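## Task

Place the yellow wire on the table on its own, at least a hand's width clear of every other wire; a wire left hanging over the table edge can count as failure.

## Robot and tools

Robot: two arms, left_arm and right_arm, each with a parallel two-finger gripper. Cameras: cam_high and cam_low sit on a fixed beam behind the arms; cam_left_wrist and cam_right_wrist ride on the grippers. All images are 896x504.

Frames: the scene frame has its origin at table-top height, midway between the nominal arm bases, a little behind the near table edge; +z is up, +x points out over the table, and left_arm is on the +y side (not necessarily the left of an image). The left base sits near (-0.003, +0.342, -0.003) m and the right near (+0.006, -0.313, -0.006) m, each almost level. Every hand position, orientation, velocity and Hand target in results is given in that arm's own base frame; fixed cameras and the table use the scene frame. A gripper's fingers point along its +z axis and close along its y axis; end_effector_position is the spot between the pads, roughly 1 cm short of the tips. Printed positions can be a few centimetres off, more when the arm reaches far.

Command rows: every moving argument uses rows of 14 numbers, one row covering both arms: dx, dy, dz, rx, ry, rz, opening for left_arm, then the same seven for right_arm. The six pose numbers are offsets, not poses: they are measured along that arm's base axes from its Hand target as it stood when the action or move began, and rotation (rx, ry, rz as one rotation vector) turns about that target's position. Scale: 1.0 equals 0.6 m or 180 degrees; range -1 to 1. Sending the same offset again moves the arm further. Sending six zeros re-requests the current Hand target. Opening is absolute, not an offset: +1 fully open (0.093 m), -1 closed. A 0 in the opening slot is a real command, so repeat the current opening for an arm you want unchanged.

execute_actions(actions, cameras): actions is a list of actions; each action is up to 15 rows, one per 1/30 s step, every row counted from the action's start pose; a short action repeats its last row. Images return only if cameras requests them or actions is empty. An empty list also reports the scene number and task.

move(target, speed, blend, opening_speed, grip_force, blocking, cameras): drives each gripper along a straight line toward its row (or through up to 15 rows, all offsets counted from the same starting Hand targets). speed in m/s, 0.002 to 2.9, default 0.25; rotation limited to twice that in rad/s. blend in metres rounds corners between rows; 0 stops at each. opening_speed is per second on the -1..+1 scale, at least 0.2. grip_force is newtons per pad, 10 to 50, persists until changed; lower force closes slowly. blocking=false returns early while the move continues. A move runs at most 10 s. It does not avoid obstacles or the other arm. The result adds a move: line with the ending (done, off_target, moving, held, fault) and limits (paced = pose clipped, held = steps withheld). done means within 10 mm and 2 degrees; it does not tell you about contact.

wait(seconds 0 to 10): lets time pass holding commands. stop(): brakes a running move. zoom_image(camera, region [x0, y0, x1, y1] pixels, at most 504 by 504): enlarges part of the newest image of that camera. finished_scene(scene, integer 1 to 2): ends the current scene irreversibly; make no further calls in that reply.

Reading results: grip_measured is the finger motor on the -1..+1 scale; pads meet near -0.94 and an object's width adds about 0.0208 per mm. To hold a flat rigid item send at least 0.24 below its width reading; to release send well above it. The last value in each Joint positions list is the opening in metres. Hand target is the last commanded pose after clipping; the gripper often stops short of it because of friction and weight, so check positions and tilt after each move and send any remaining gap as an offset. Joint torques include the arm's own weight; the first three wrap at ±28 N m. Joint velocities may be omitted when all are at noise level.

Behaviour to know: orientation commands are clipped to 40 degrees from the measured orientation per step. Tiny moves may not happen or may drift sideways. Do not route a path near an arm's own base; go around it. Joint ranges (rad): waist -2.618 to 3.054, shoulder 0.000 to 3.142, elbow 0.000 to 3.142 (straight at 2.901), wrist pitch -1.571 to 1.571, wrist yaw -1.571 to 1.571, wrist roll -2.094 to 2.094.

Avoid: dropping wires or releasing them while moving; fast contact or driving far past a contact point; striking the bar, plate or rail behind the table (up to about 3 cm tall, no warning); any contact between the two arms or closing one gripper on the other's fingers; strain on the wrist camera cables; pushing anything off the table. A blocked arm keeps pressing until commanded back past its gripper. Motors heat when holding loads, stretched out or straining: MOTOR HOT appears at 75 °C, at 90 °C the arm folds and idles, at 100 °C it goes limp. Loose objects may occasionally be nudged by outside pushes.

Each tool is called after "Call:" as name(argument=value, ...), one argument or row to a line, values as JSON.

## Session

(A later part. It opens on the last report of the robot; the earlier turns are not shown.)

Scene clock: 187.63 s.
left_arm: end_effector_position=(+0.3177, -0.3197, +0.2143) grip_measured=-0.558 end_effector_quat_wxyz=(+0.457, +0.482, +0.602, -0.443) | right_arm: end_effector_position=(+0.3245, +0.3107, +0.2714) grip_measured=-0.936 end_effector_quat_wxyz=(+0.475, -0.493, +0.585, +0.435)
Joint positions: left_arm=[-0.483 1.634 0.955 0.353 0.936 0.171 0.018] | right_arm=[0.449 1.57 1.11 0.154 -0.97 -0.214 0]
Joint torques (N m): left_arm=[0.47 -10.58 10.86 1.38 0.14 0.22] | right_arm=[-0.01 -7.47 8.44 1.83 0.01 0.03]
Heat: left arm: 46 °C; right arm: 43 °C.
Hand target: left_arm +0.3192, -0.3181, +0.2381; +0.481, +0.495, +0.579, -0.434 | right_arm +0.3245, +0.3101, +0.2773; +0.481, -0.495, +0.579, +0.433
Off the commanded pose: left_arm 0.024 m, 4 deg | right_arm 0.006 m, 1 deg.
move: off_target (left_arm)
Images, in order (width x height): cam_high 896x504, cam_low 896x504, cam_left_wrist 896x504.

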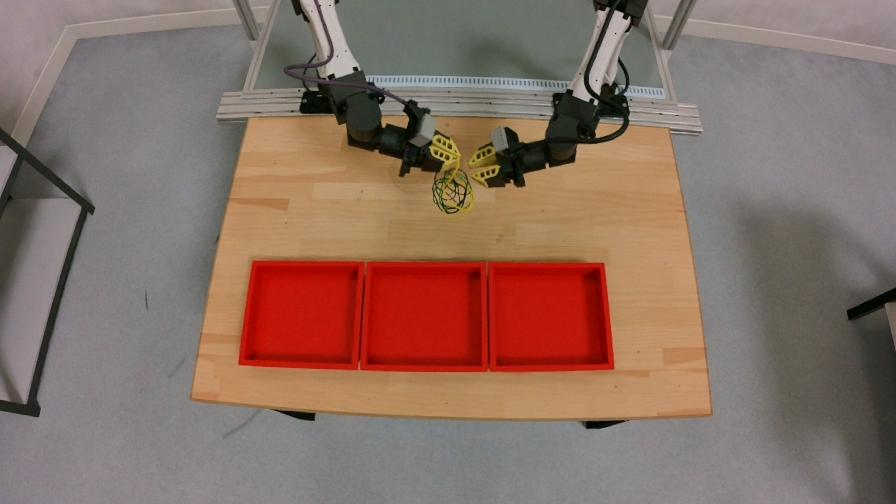

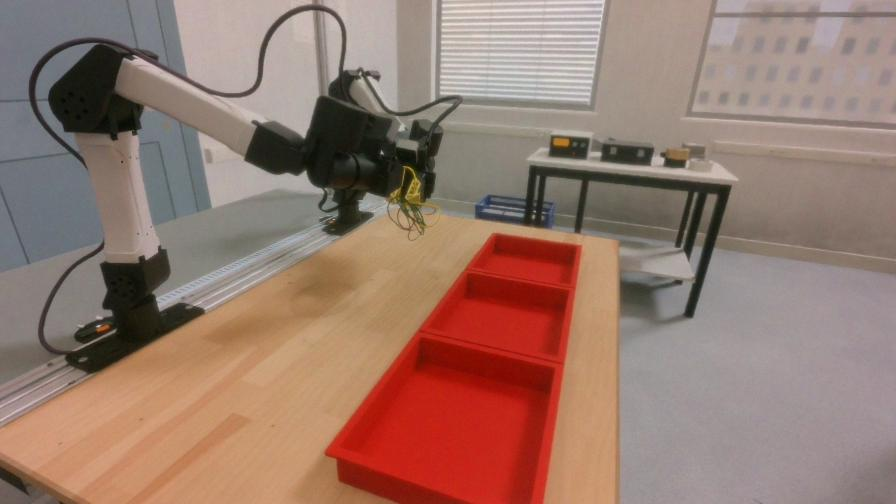

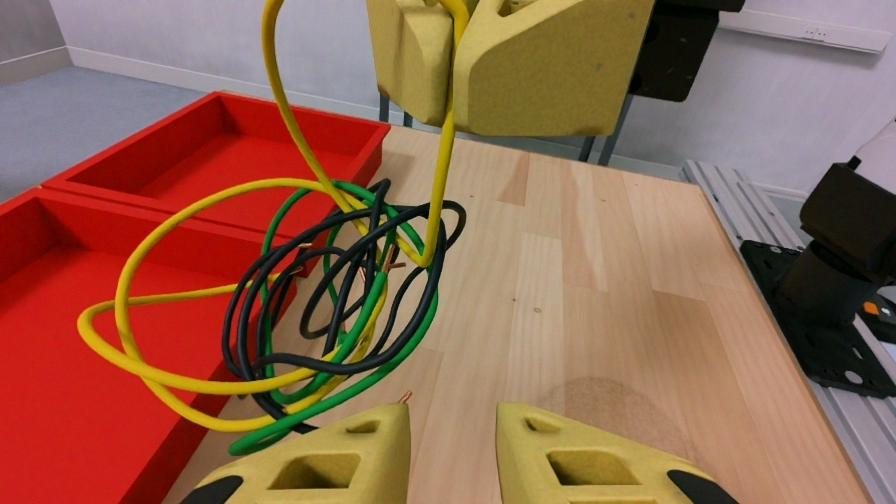

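Call:
move(
  target=[0.033,-0.074,-0.008,0,0,0,-0.48,0,0,0,0,0,0,-0.942],
  speed=0.12,
  cameras=["cam_high","cam_low","cam_left_wrist"],
)

Call:
zoom_image(
  camera="cam_left_wrist",
  region=[200, 50, 654, 504],
)

Call:
zoom_image(
  camera="cam_high",
  region=[400, 110, 540, 240],
)

Scene clock: 201.27 s.
left_arm: end_effector_position=(+0.3318, -0.3571, +0.2216) grip_measured=-0.482 end_effector_quat_wxyz=(+0.464, +0.492, +0.592, -0.438) | right_arm: end_effector_position=(+0.3245, +0.3107, +0.2714) grip_measured=-0.936 end_effector_quat_wxyz=(+0.475, -0.493, +0.585, +0.435)
Joint positions: left_arm=[-0.553 1.739 1.093 0.353 0.876 0.165 0.022] | right_arm=[0.449 1.57 1.11 0.154 -0.97 -0.214 0]
Joint torques (N m): left_arm=[-0.35 -7.83 11.34 1.75 -0.08 -0.07] | right_arm=[-0.16 -7.38 8.39 1.86 -0.02 0.08]
Heat: left arm: 44 °C; right arm: 43 °C.
Hand target: left_arm +0.3390, -0.3624, +0.2334; +0.481, +0.495, +0.579, -0.433 | right_arm +0.3245, +0.3101, +0.2773; +0.481, -0.495, +0.579, +0.433
Off the commanded pose: left_arm 0.015 m, 2 deg | right_arm 0.006 m, 1 deg.
move: off_target (left_arm)
Images, in order (width x height): cam_high 896x504, cam_low 896x504, cam_left_wrist 896x504.

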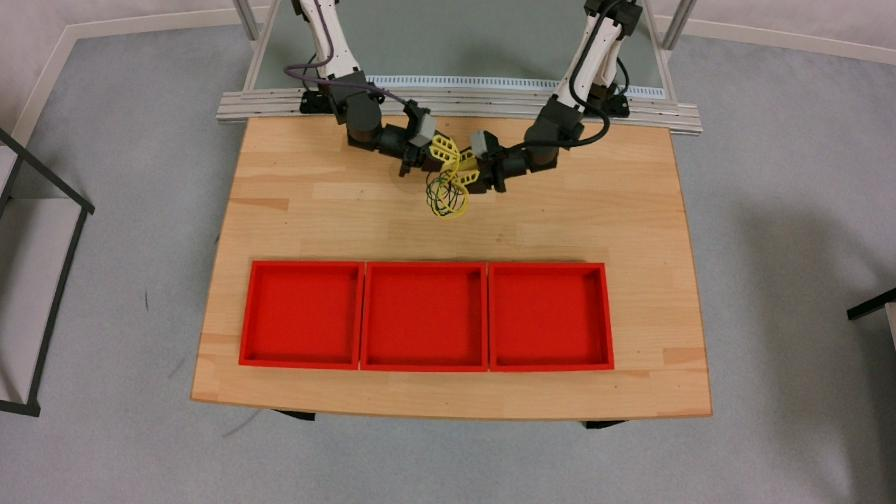

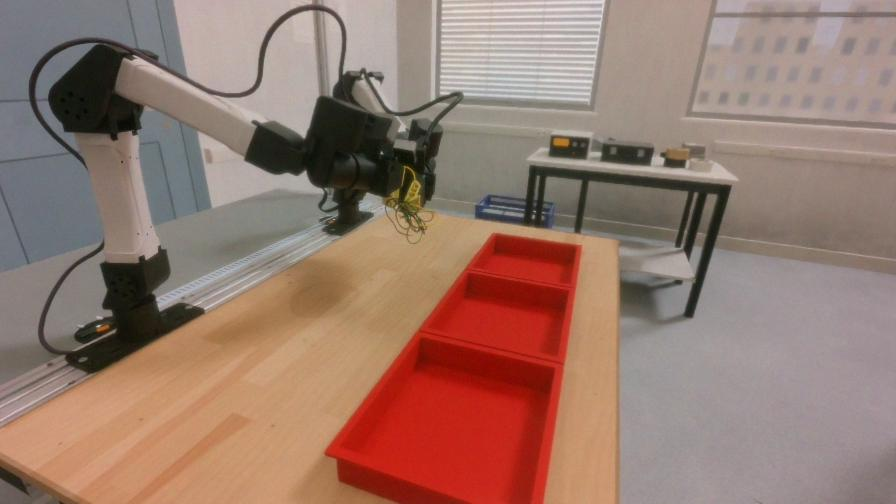

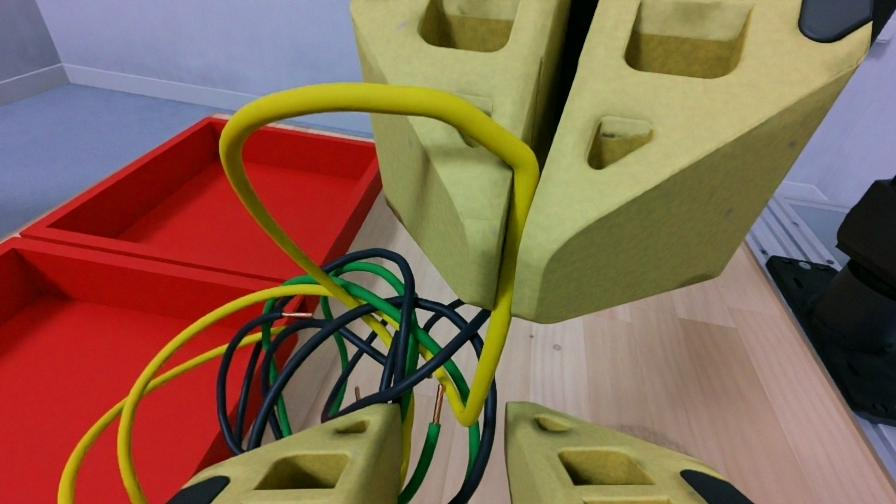

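Scaled by 1.110.

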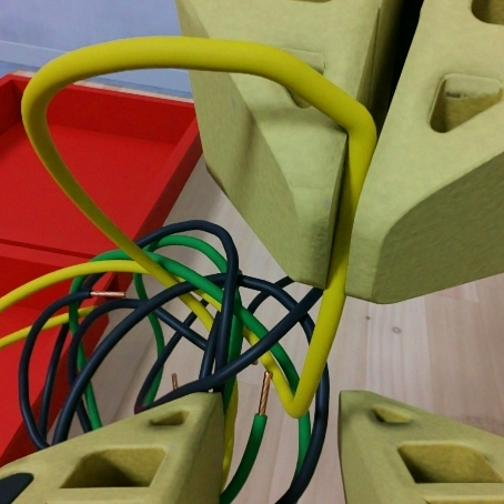

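Scaled by 3.600.

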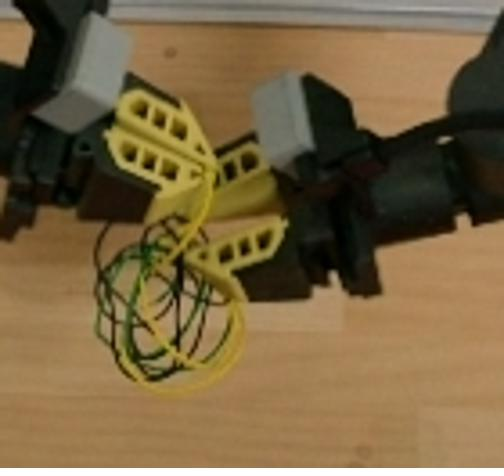

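Call:
move(
  target=[-0.012,0.0,-0.045,0,0,0,-0.48,0,0,0,0,0,0,-0.942],
  speed=0.1,
  cameras=["cam_left_wrist"],
)

Call:
zoom_image(
  camera="cam_left_wrist",
  region=[200, 50, 654, 504],
)

Scene clock: 213.77 s.
left_arm: end_effector_position=(+0.3315, -0.3595, +0.2101) grip_measured=-0.482 end_effector_quat_wxyz=(+0.472, +0.493, +0.586, -0.436) | right_arm: end_effector_position=(+0.3245, +0.3107, +0.2714) grip_measured=-0.936 end_effector_quat_wxyz=(+0.475, -0.493, +0.585, +0.435)
Joint positions: left_arm=[-0.56 1.762 1.057 0.433 0.867 0.164 0.022] | right_arm=[0.449 1.57 1.11 0.154 -0.97 -0.214 0]
Joint torques (N m): left_arm=[-0.72 -7.76 6.39 2.04 -0.09 -0.07] | right_arm=[0.06 -7.32 8.38 1.79 -0.04 0.03]
Motor temperatures (°C): left_arm=[29 43 45 45 26 27 27] | right_arm=[26 41 42 43 31 30 28]
Heat: left arm: 45 °C; right arm: 43 °C.
Hand target: left_arm +0.3318, -0.3625, +0.2064; +0.481, +0.495, +0.579, -0.434 | right_arm +0.3245, +0.3101, +0.2773; +0.481, -0.495, +0.579, +0.433
Off the commanded pose: left_arm 0.005 m, 1 deg | right_arm 0.006 m, 1 deg.
move: done
Images, in order (width x height): cam_left_wrist 896x504.

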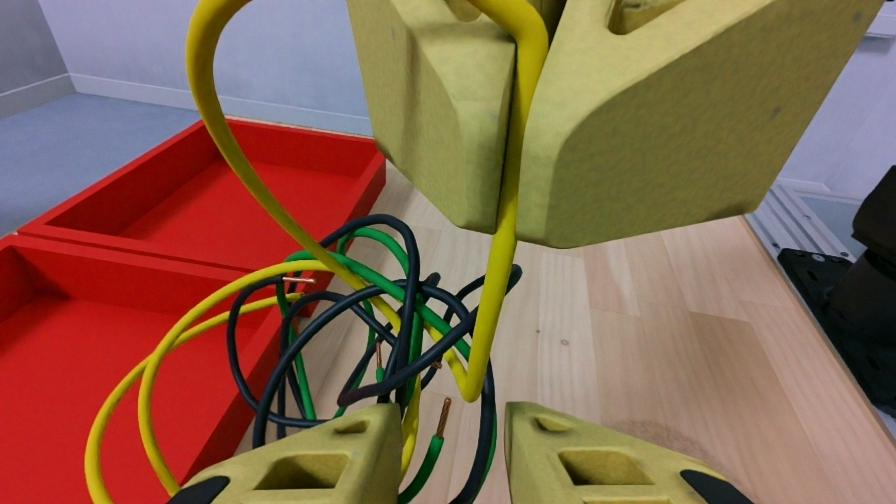

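Scaled by 1.110.

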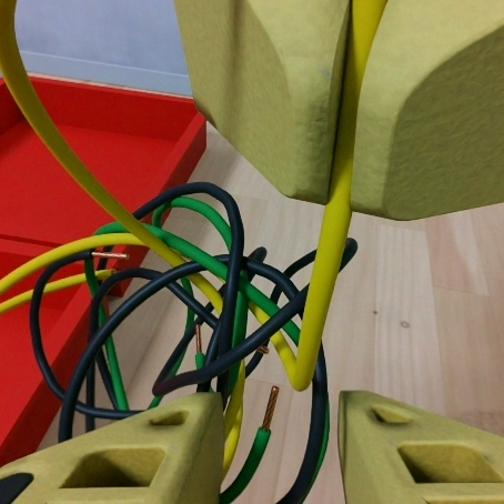

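Call:
move(
  target=[-0.014,0.0,-0.022,0,0,0,-0.5,0,0,0,0,0,0,-0.942],
  speed=0.1,
  cameras=["cam_left_wrist","cam_high"],
)

Call:
zoom_image(
  camera="cam_left_wrist",
  region=[200, 50, 654, 504],
)

Call:
zoom_image(
  camera="cam_high",
  region=[400, 110, 540, 240],
)

Scene clock: 223.93 s.
left_arm: end_effector_position=(+0.3235, -0.3599, +0.1984) grip_measured=-0.498 end_effector_quat_wxyz=(+0.474, +0.494, +0.585, -0.436) | right_arm: end_effector_position=(+0.3245, +0.3107, +0.2714) grip_measured=-0.936 end_effector_quat_wxyz=(+0.475, -0.493, +0.585, +0.435)
Joint positions: left_arm=[-0.573 1.762 0.999 0.499 0.855 0.159 0.021] | right_arm=[0.449 1.57 1.11 0.154 -0.97 -0.214 0]
Joint torques (N m): left_arm=[-0.69 -7.43 6.11 2.04 -0.1 -0.08] | right_arm=[0.06 -7.35 8.25 1.88 -0.03 0.05]
Heat: left arm: 46 °C; right arm: 44 °C.
Hand target: left_arm +0.3235, -0.3624, +0.1932; +0.481, +0.495, +0.579, -0.433 | right_arm +0.3245, +0.3101, +0.2773; +0.481, -0.495, +0.579, +0.433
Off the commanded pose: left_arm 0.006 m, 1 deg | right_arm 0.006 m, 1 deg.
move: done
Images, in order (width x height): cam_high 896x504, cam_left_wrist 896x504.

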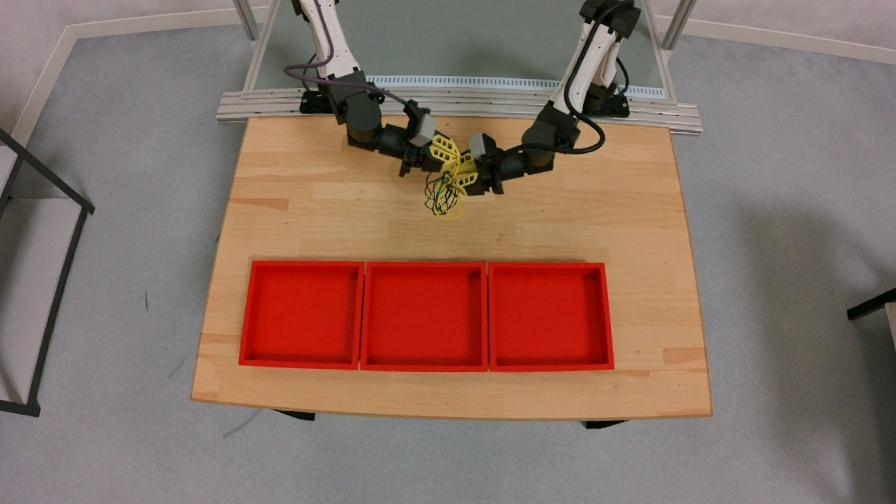

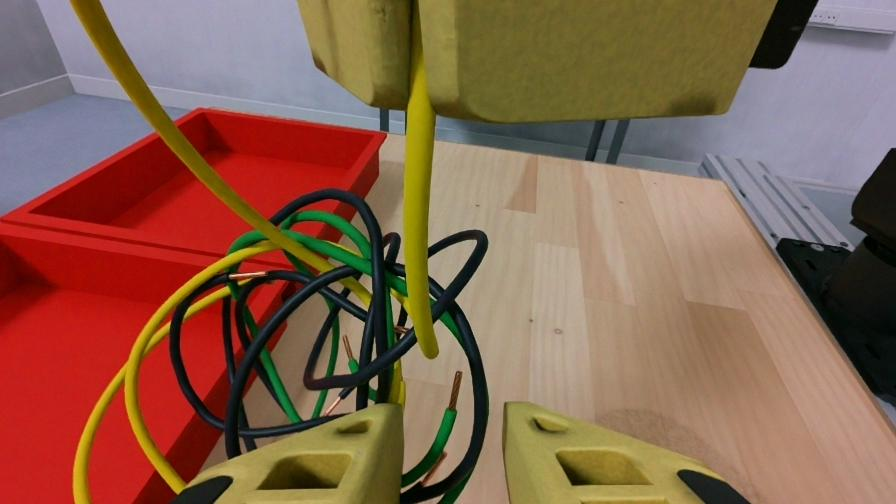

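Scaled by 1.110.

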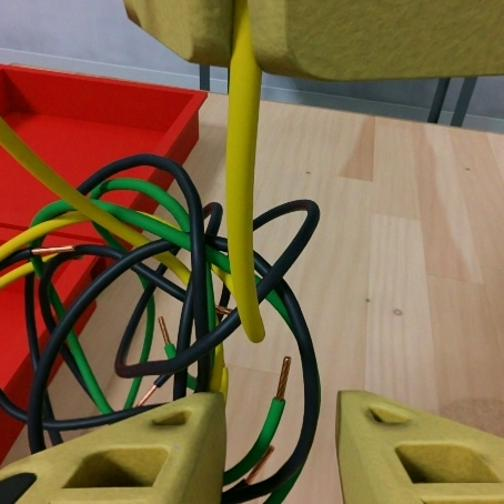

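Scaled by 3.600.

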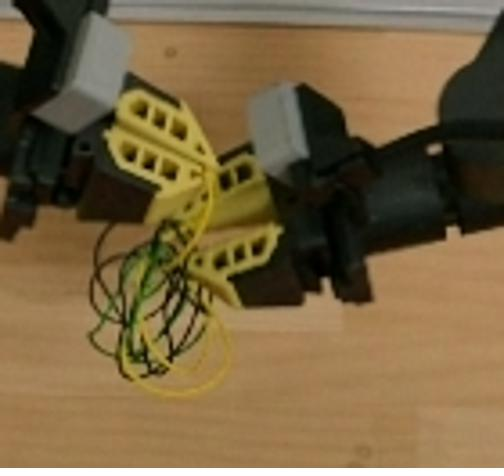

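Call:
move(
  target=[0,0,0,0,0,0,-1,0,0,0,0,0,0,-0.942],
  opening_speed=0.4,
  cameras=["cam_left_wrist"],
)

Call:
zoom_image(
  camera="cam_left_wrist",
  region=[200, 50, 654, 504],
)

Scene clock: 232.73 s.
left_arm: end_effector_position=(+0.3236, -0.3599, +0.1990) grip_measured=-0.979 end_effector_quat_wxyz=(+0.475, +0.494, +0.584, -0.436) | right_arm: end_effector_position=(+0.3245, +0.3107, +0.2714) grip_measured=-0.936 end_effector_quat_wxyz=(+0.475, -0.493, +0.585, +0.435)
Joint positions: left_arm=[-0.573 1.762 0.999 0.502 0.855 0.159 0] | right_arm=[0.449 1.57 1.11 0.154 -0.97 -0.214 0]
Joint torques (N m): left_arm=[-0.69 -7.41 6.09 2.02 -0.1 -0.08] | right_arm=[-0.1 -7.43 8.64 1.84 0 0.05]
Heat: left arm: 46 °C; right arm: 44 °C.
Hand target: left_arm +0.3235, -0.3624, +0.1932; +0.481, +0.495, +0.579, -0.433 | right_arm +0.3245, +0.3101, +0.2773; +0.481, -0.495, +0.579, +0.433
Off the commanded pose: left_arm 0.006 m, 1 deg | right_arm 0.006 m, 1 deg.
move: done
Images, in order (width x height): cam_left_wrist 896x504.

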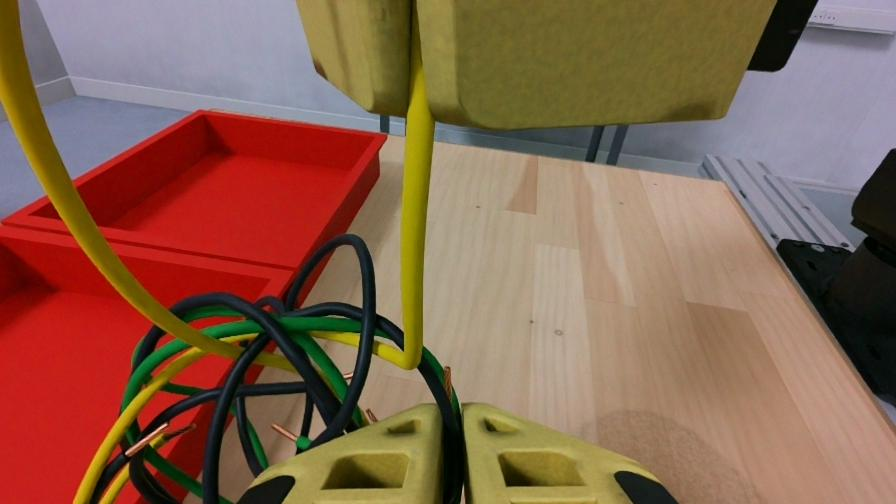

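Scaled by 1.110.

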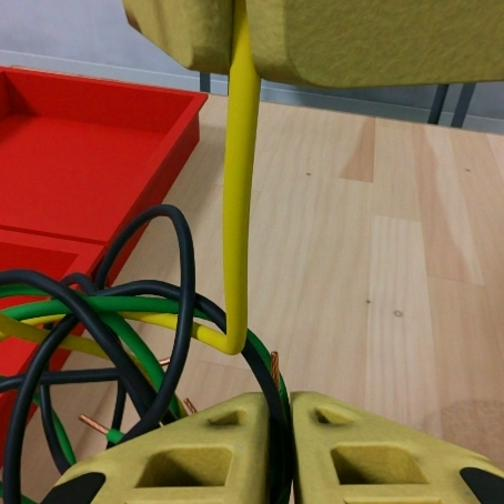

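Call:
move(
  target=[0,0.13,-0.06,0,0,0,-1,0,-0.13,0.06,0,0,0,-0.942],
  speed=0.06,
  cameras=["cam_left_wrist","cam_low","cam_high","cam_right_wrist"],
)

Call:
zoom_image(
  camera="cam_high",
  region=[400, 110, 540, 240],
)

Call:
zoom_image(
  camera="cam_low",
  region=[350, 120, 490, 260],
)

Scene clock: 242.50 s.
left_arm: end_effector_position=(+0.3215, -0.2931, +0.1550) grip_measured=-0.979 end_effector_quat_wxyz=(+0.467, +0.493, +0.582, -0.448) | right_arm: end_effector_position=(+0.3276, +0.2378, +0.2859) grip_measured=-0.936 end_effector_quat_wxyz=(+0.452, -0.477, +0.609, +0.444)
Joint positions: left_arm=[-0.397 1.762 0.804 0.625 1.047 0.23 0] | right_arm=[0.237 1.493 1.167 -0.185 -1.157 -0.362 0]
Joint torques (N m): left_arm=[1.74 -9.92 4.66 1.57 -0.02 0.19] | right_arm=[-1.39 -9.22 10.86 1.62 -0.39 -0.19]
Heat: left arm: 46 °C; right arm: 44 °C.
Hand target: left_arm +0.3235, -0.2844, +0.1573; +0.481, +0.495, +0.579, -0.433 | right_arm +0.3245, +0.2320, +0.3134; +0.482, -0.495, +0.579, +0.433
Off the commanded pose: left_arm 0.009 m, 2 deg | right_arm 0.028 m, 5 deg.
move: off_target (right_arm)

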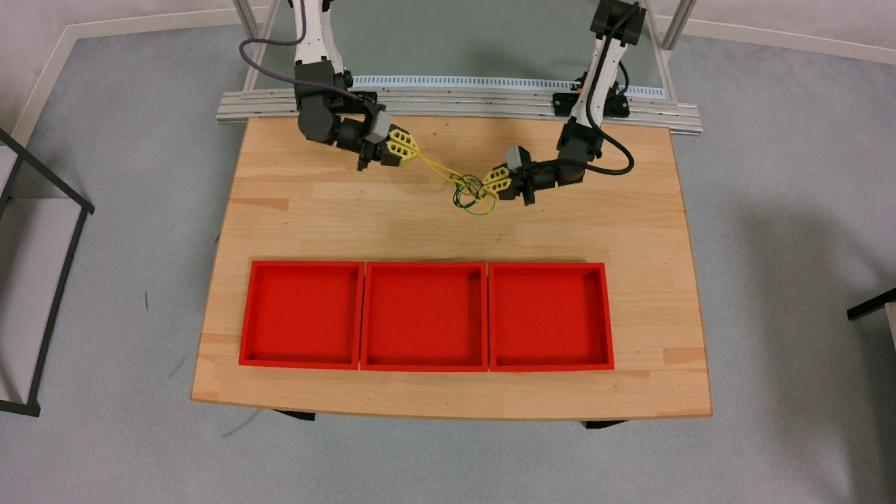

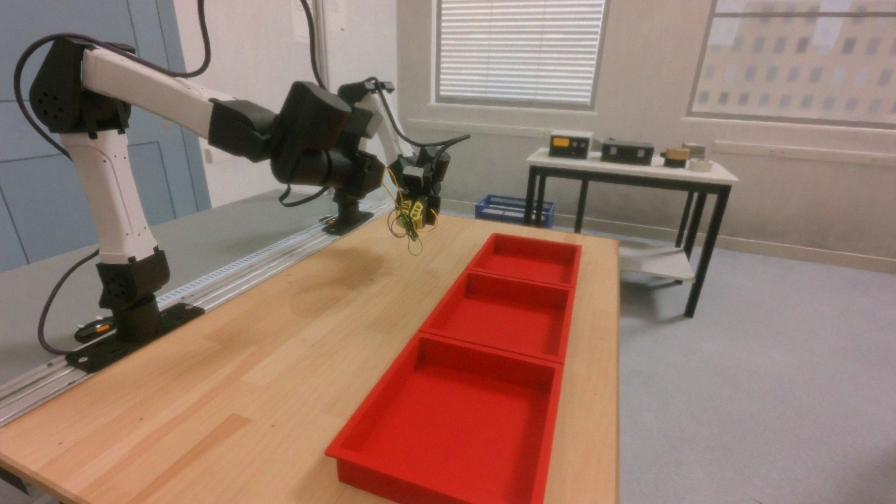

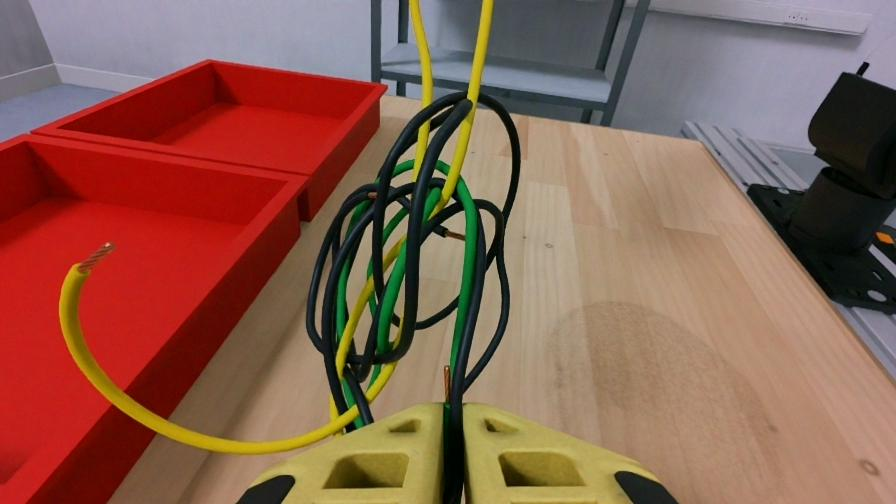

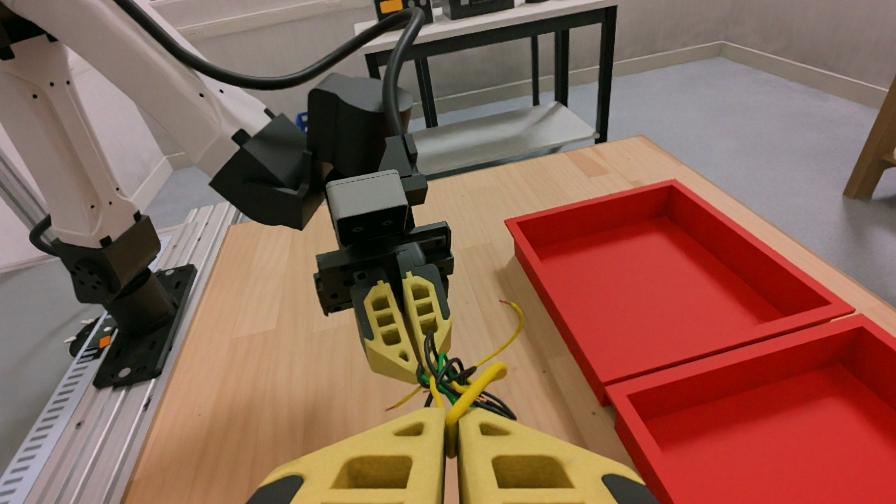

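Scaled by 3.600.

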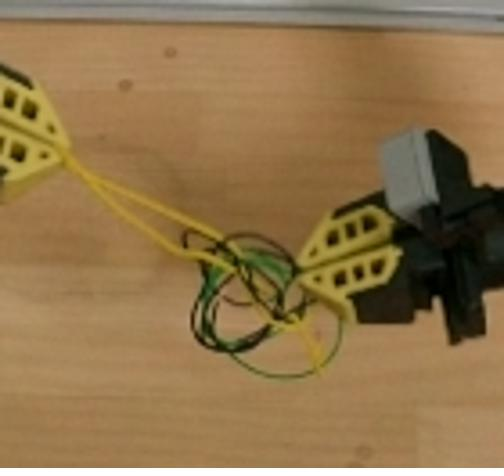

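Scaled by 3.600.

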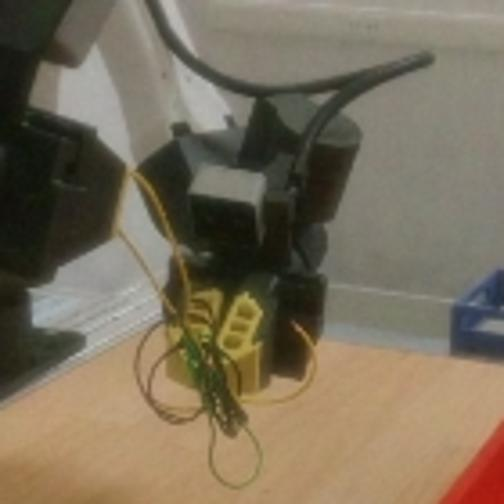

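Call:
move(
  target=[0,0.1,-0.02,0,0,0,-1,0,-0.12,0.03,0,0,0,-0.942],
  speed=0.05,
  cameras=["cam_left_wrist","cam_low","cam_high","cam_right_wrist"],
)

Call:
zoom_image(
  camera="cam_high",
  region=[380, 110, 560, 250],
)

Call:
zoom_image(
  camera="cam_low",
  region=[350, 120, 490, 260],
)

Scene clock: 251.73 s.
left_arm: end_effector_position=(+0.3275, -0.2279, +0.1386) grip_measured=-0.979 end_effector_quat_wxyz=(+0.473, +0.485, +0.590, -0.439) | right_arm: end_effector_position=(+0.3236, +0.1612, +0.3252) grip_measured=-0.936 end_effector_quat_wxyz=(+0.476, -0.488, +0.592, +0.430)
Joint positions: left_arm=[-0.205 1.734 0.735 0.528 1.194 0.381 0] | right_arm=[-0.009 1.513 1.42 -0.825 -1.346 -0.861 0]
Joint torques (N m): left_arm=[0.77 -10.03 5.44 1.21 0.3 0.24] | right_arm=[-0.55 -4.78 9.26 1 -0.62 -0.23]
Motor temperatures (°C): left_arm=[29 44 40 46 26 27 28] | right_arm=[26 43 43 44 31 30 28]
Heat: left arm: 46 °C; right arm: 44 °C.
Hand target: left_arm +0.3234, -0.2245, +0.1452; +0.481, +0.495, +0.579, -0.434 | right_arm +0.3245, +0.1600, +0.3314; +0.481, -0.495, +0.579, +0.433
Off the commanded pose: left_arm 0.009 m, 2 deg | right_arm 0.006 m, 2 deg.
move: done

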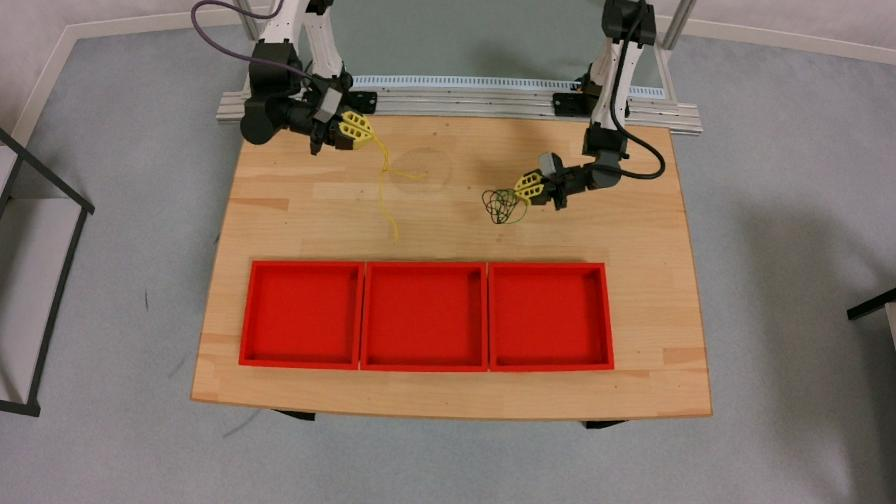

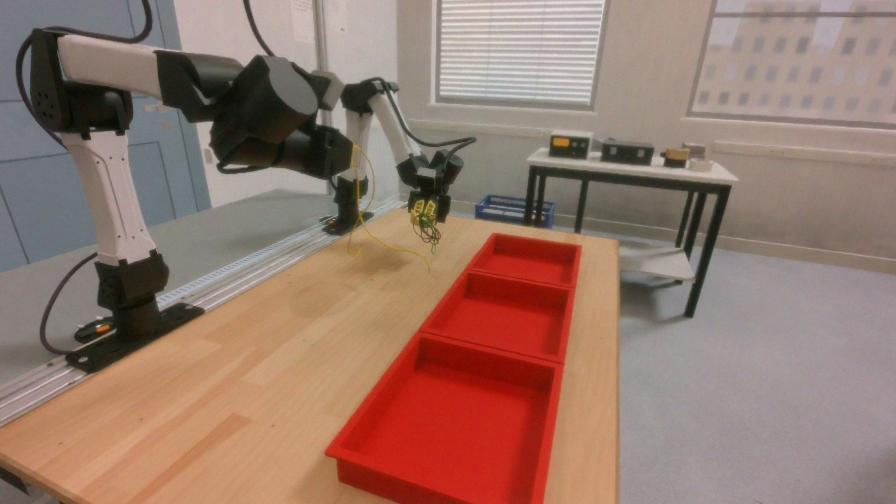

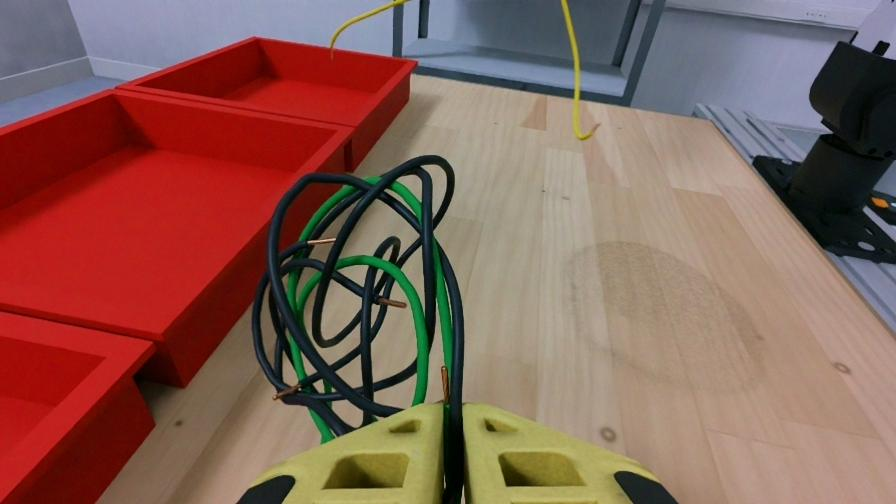

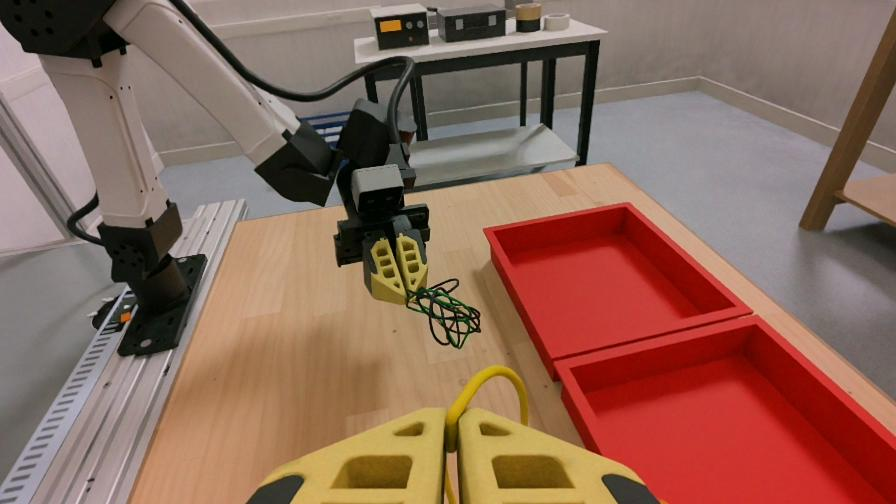

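Scaled by 2.800.

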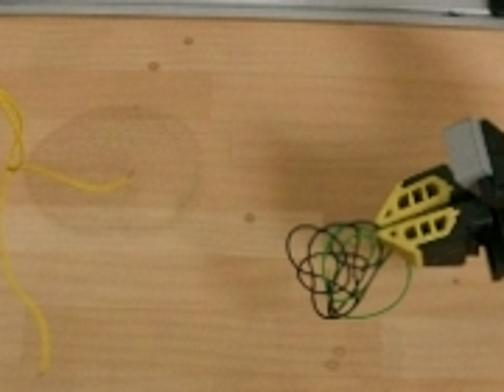

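Scaled by 3.600.

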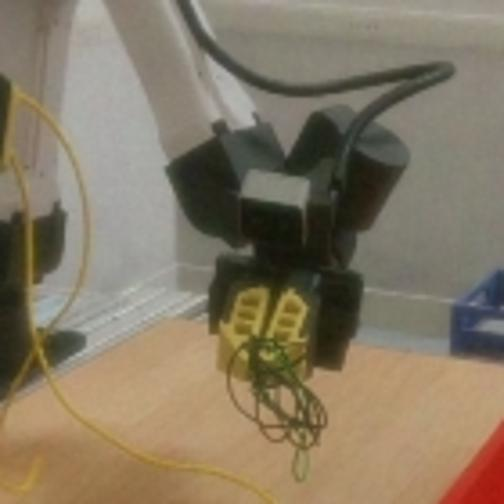

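Call:
move(
  target=[0,0.15,-0.108,0.42,0,0,-1,0,0,-0.43,-0.42,0,0,-0.942],
  speed=0.12,
  cameras=["all"],
)

Scene clock: 279.23 s.
left_arm: end_effector_position=(+0.3184, -0.1312, +0.0764) grip_measured=-0.979 end_effector_quat_wxyz=(+0.077, +0.684, +0.725, +0.009) | right_arm: end_effector_position=(+0.3218, +0.1594, +0.0787) grip_measured=-0.936 end_effector_quat_wxyz=(-0.077, +0.689, -0.721, +0.009)
Joint positions: left_arm=[-0.371 1.733 1.261 -0.949 0.04 1.139 0] | right_arm=[0.445 1.784 1.331 -0.966 -0.031 -1.077 0]
Joint torques (N m): left_arm=[-0.69 -6.78 10.21 0.27 -0.13 -0.11] | right_arm=[0.38 -6.78 6.15 0.8 0.13 0.18]
Heat: left arm: 46 °C; right arm: 43 °C.
Hand target: left_arm +0.3234, -0.1345, +0.0804; +0.077, +0.686, +0.723, +0.013 | right_arm +0.3245, +0.1600, +0.0733; -0.077, +0.686, -0.723, +0.013
Off the commanded pose: left_arm 0.007 m, 0 deg | right_arm 0.006 m, 1 deg.
move: done

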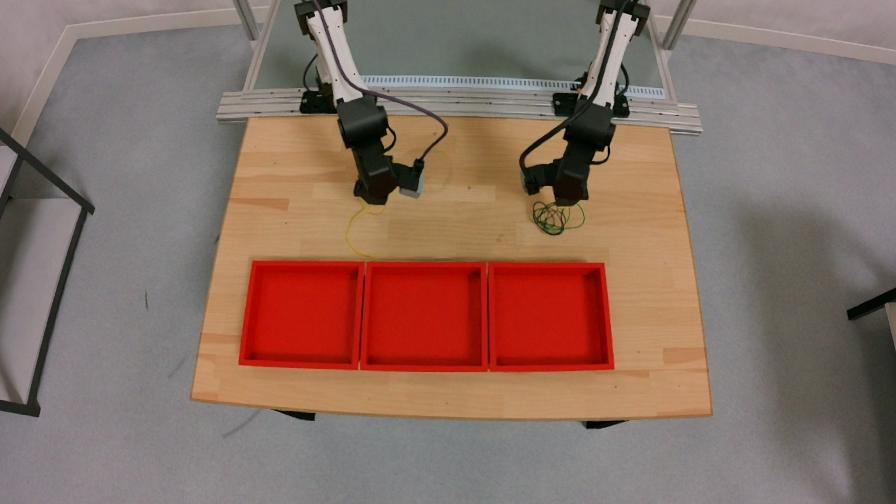

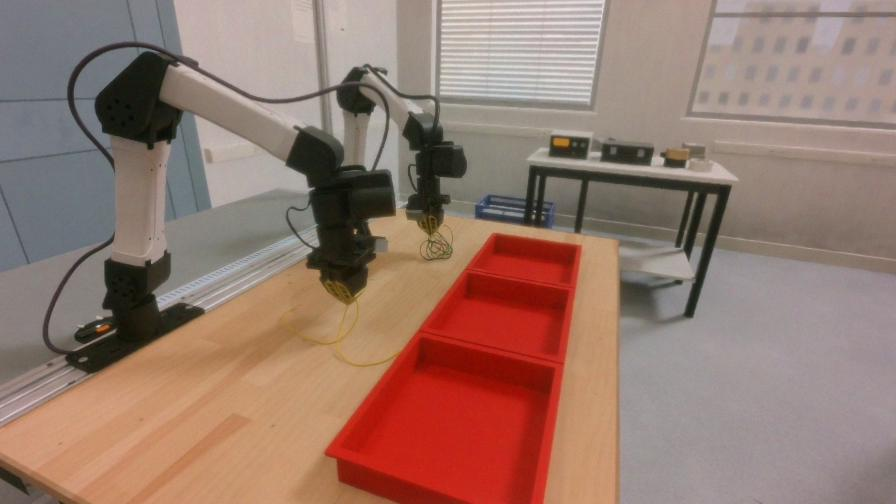

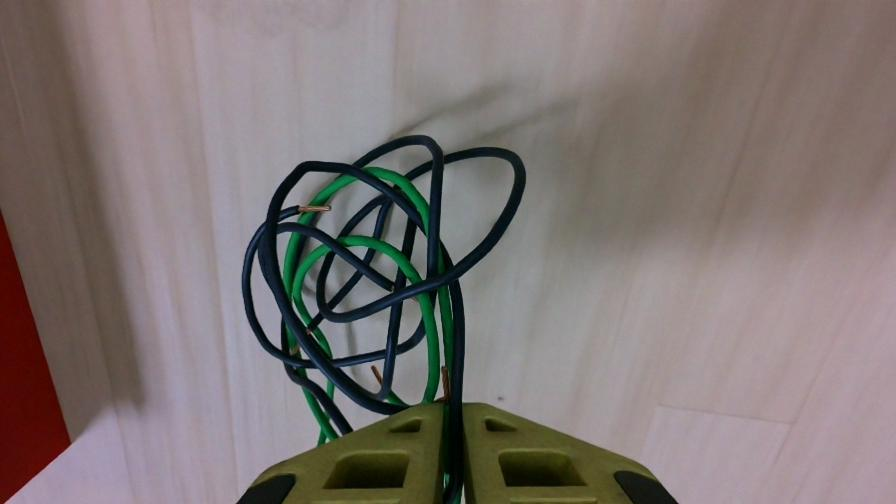

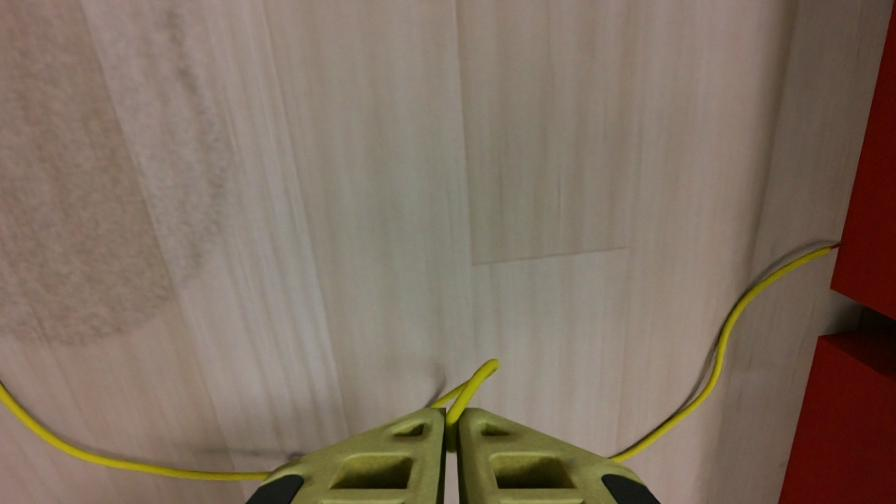

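Call:
move(
  target=[
    [0,0,-0.085,0,0,0,-1,0,0,-0.092,0,0,0,-0.942],
    [0,0,-0.085,0,0,0,-0.3,0,0,-0.092,0,0,0,-0.3],
  ],
  speed=0.08,
  opening_speed=0.6,
  cameras=["all"],
)

Scene clock: 292.23 s.
left_arm: end_effector_position=(+0.3230, -0.1327, +0.0367) grip_measured=-0.302 end_effector_quat_wxyz=(+0.078, +0.684, +0.725, +0.011) | right_arm: end_effector_position=(+0.3237, +0.1600, +0.0260) grip_measured=-0.302 end_effector_quat_wxyz=(-0.080, +0.689, -0.721, +0.011)
Joint positions: left_arm=[-0.371 1.794 1.169 -0.792 0.039 1.139 0.031] | right_arm=[0.445 1.848 1.191 -0.756 -0.029 -1.077 0.031]
Joint torques (N m): left_arm=[-0.68 -7.09 5.52 0.65 -0.12 -0.11] | right_arm=[0.14 -6.41 5.44 0.79 0.21 0.21]
Motor temperatures (°C): left_arm=[29 46 42 41 26 27 28] | right_arm=[26 41 42 42 32 30 28]
Heat: left arm: 46 °C; right arm: 42 °C.
Hand target: left_arm +0.3234, -0.1345, +0.0294; +0.077, +0.686, +0.723, +0.012 | right_arm +0.3245, +0.1600, +0.0181; -0.077, +0.686, -0.723, +0.013
Off the commanded pose: left_arm 0.008 m, 0 deg | right_arm 0.008 m, 1 deg.
move: done

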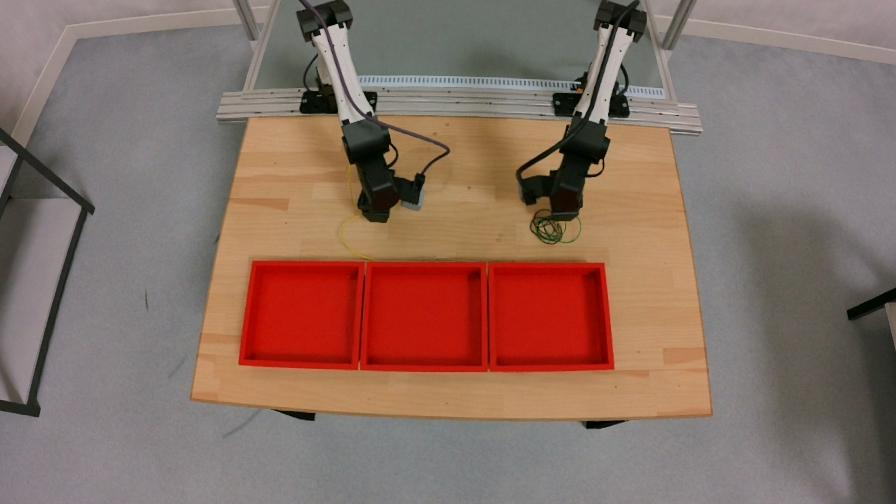

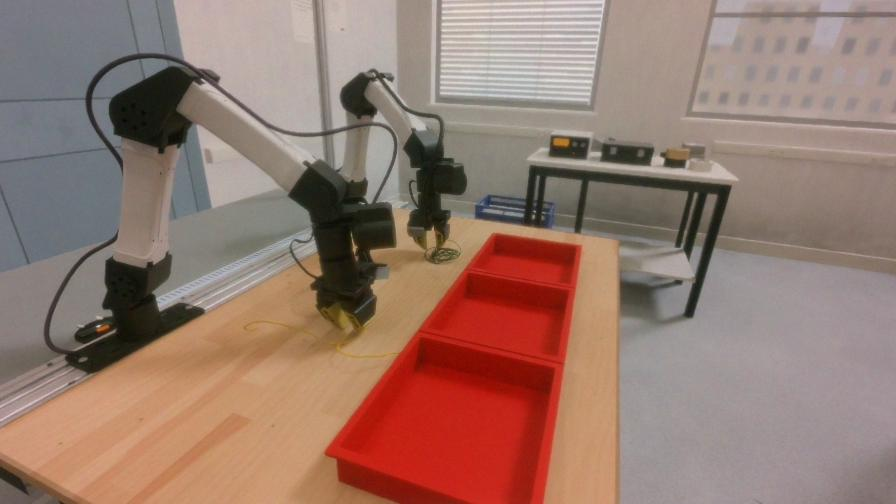

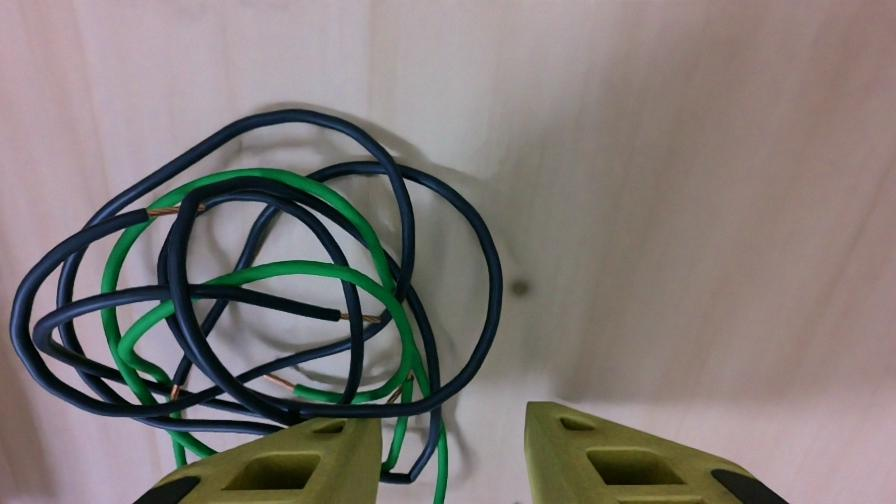

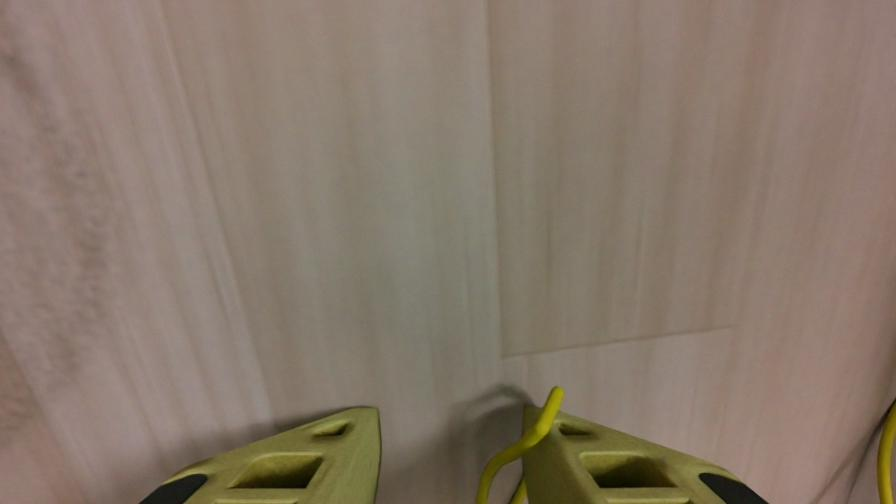

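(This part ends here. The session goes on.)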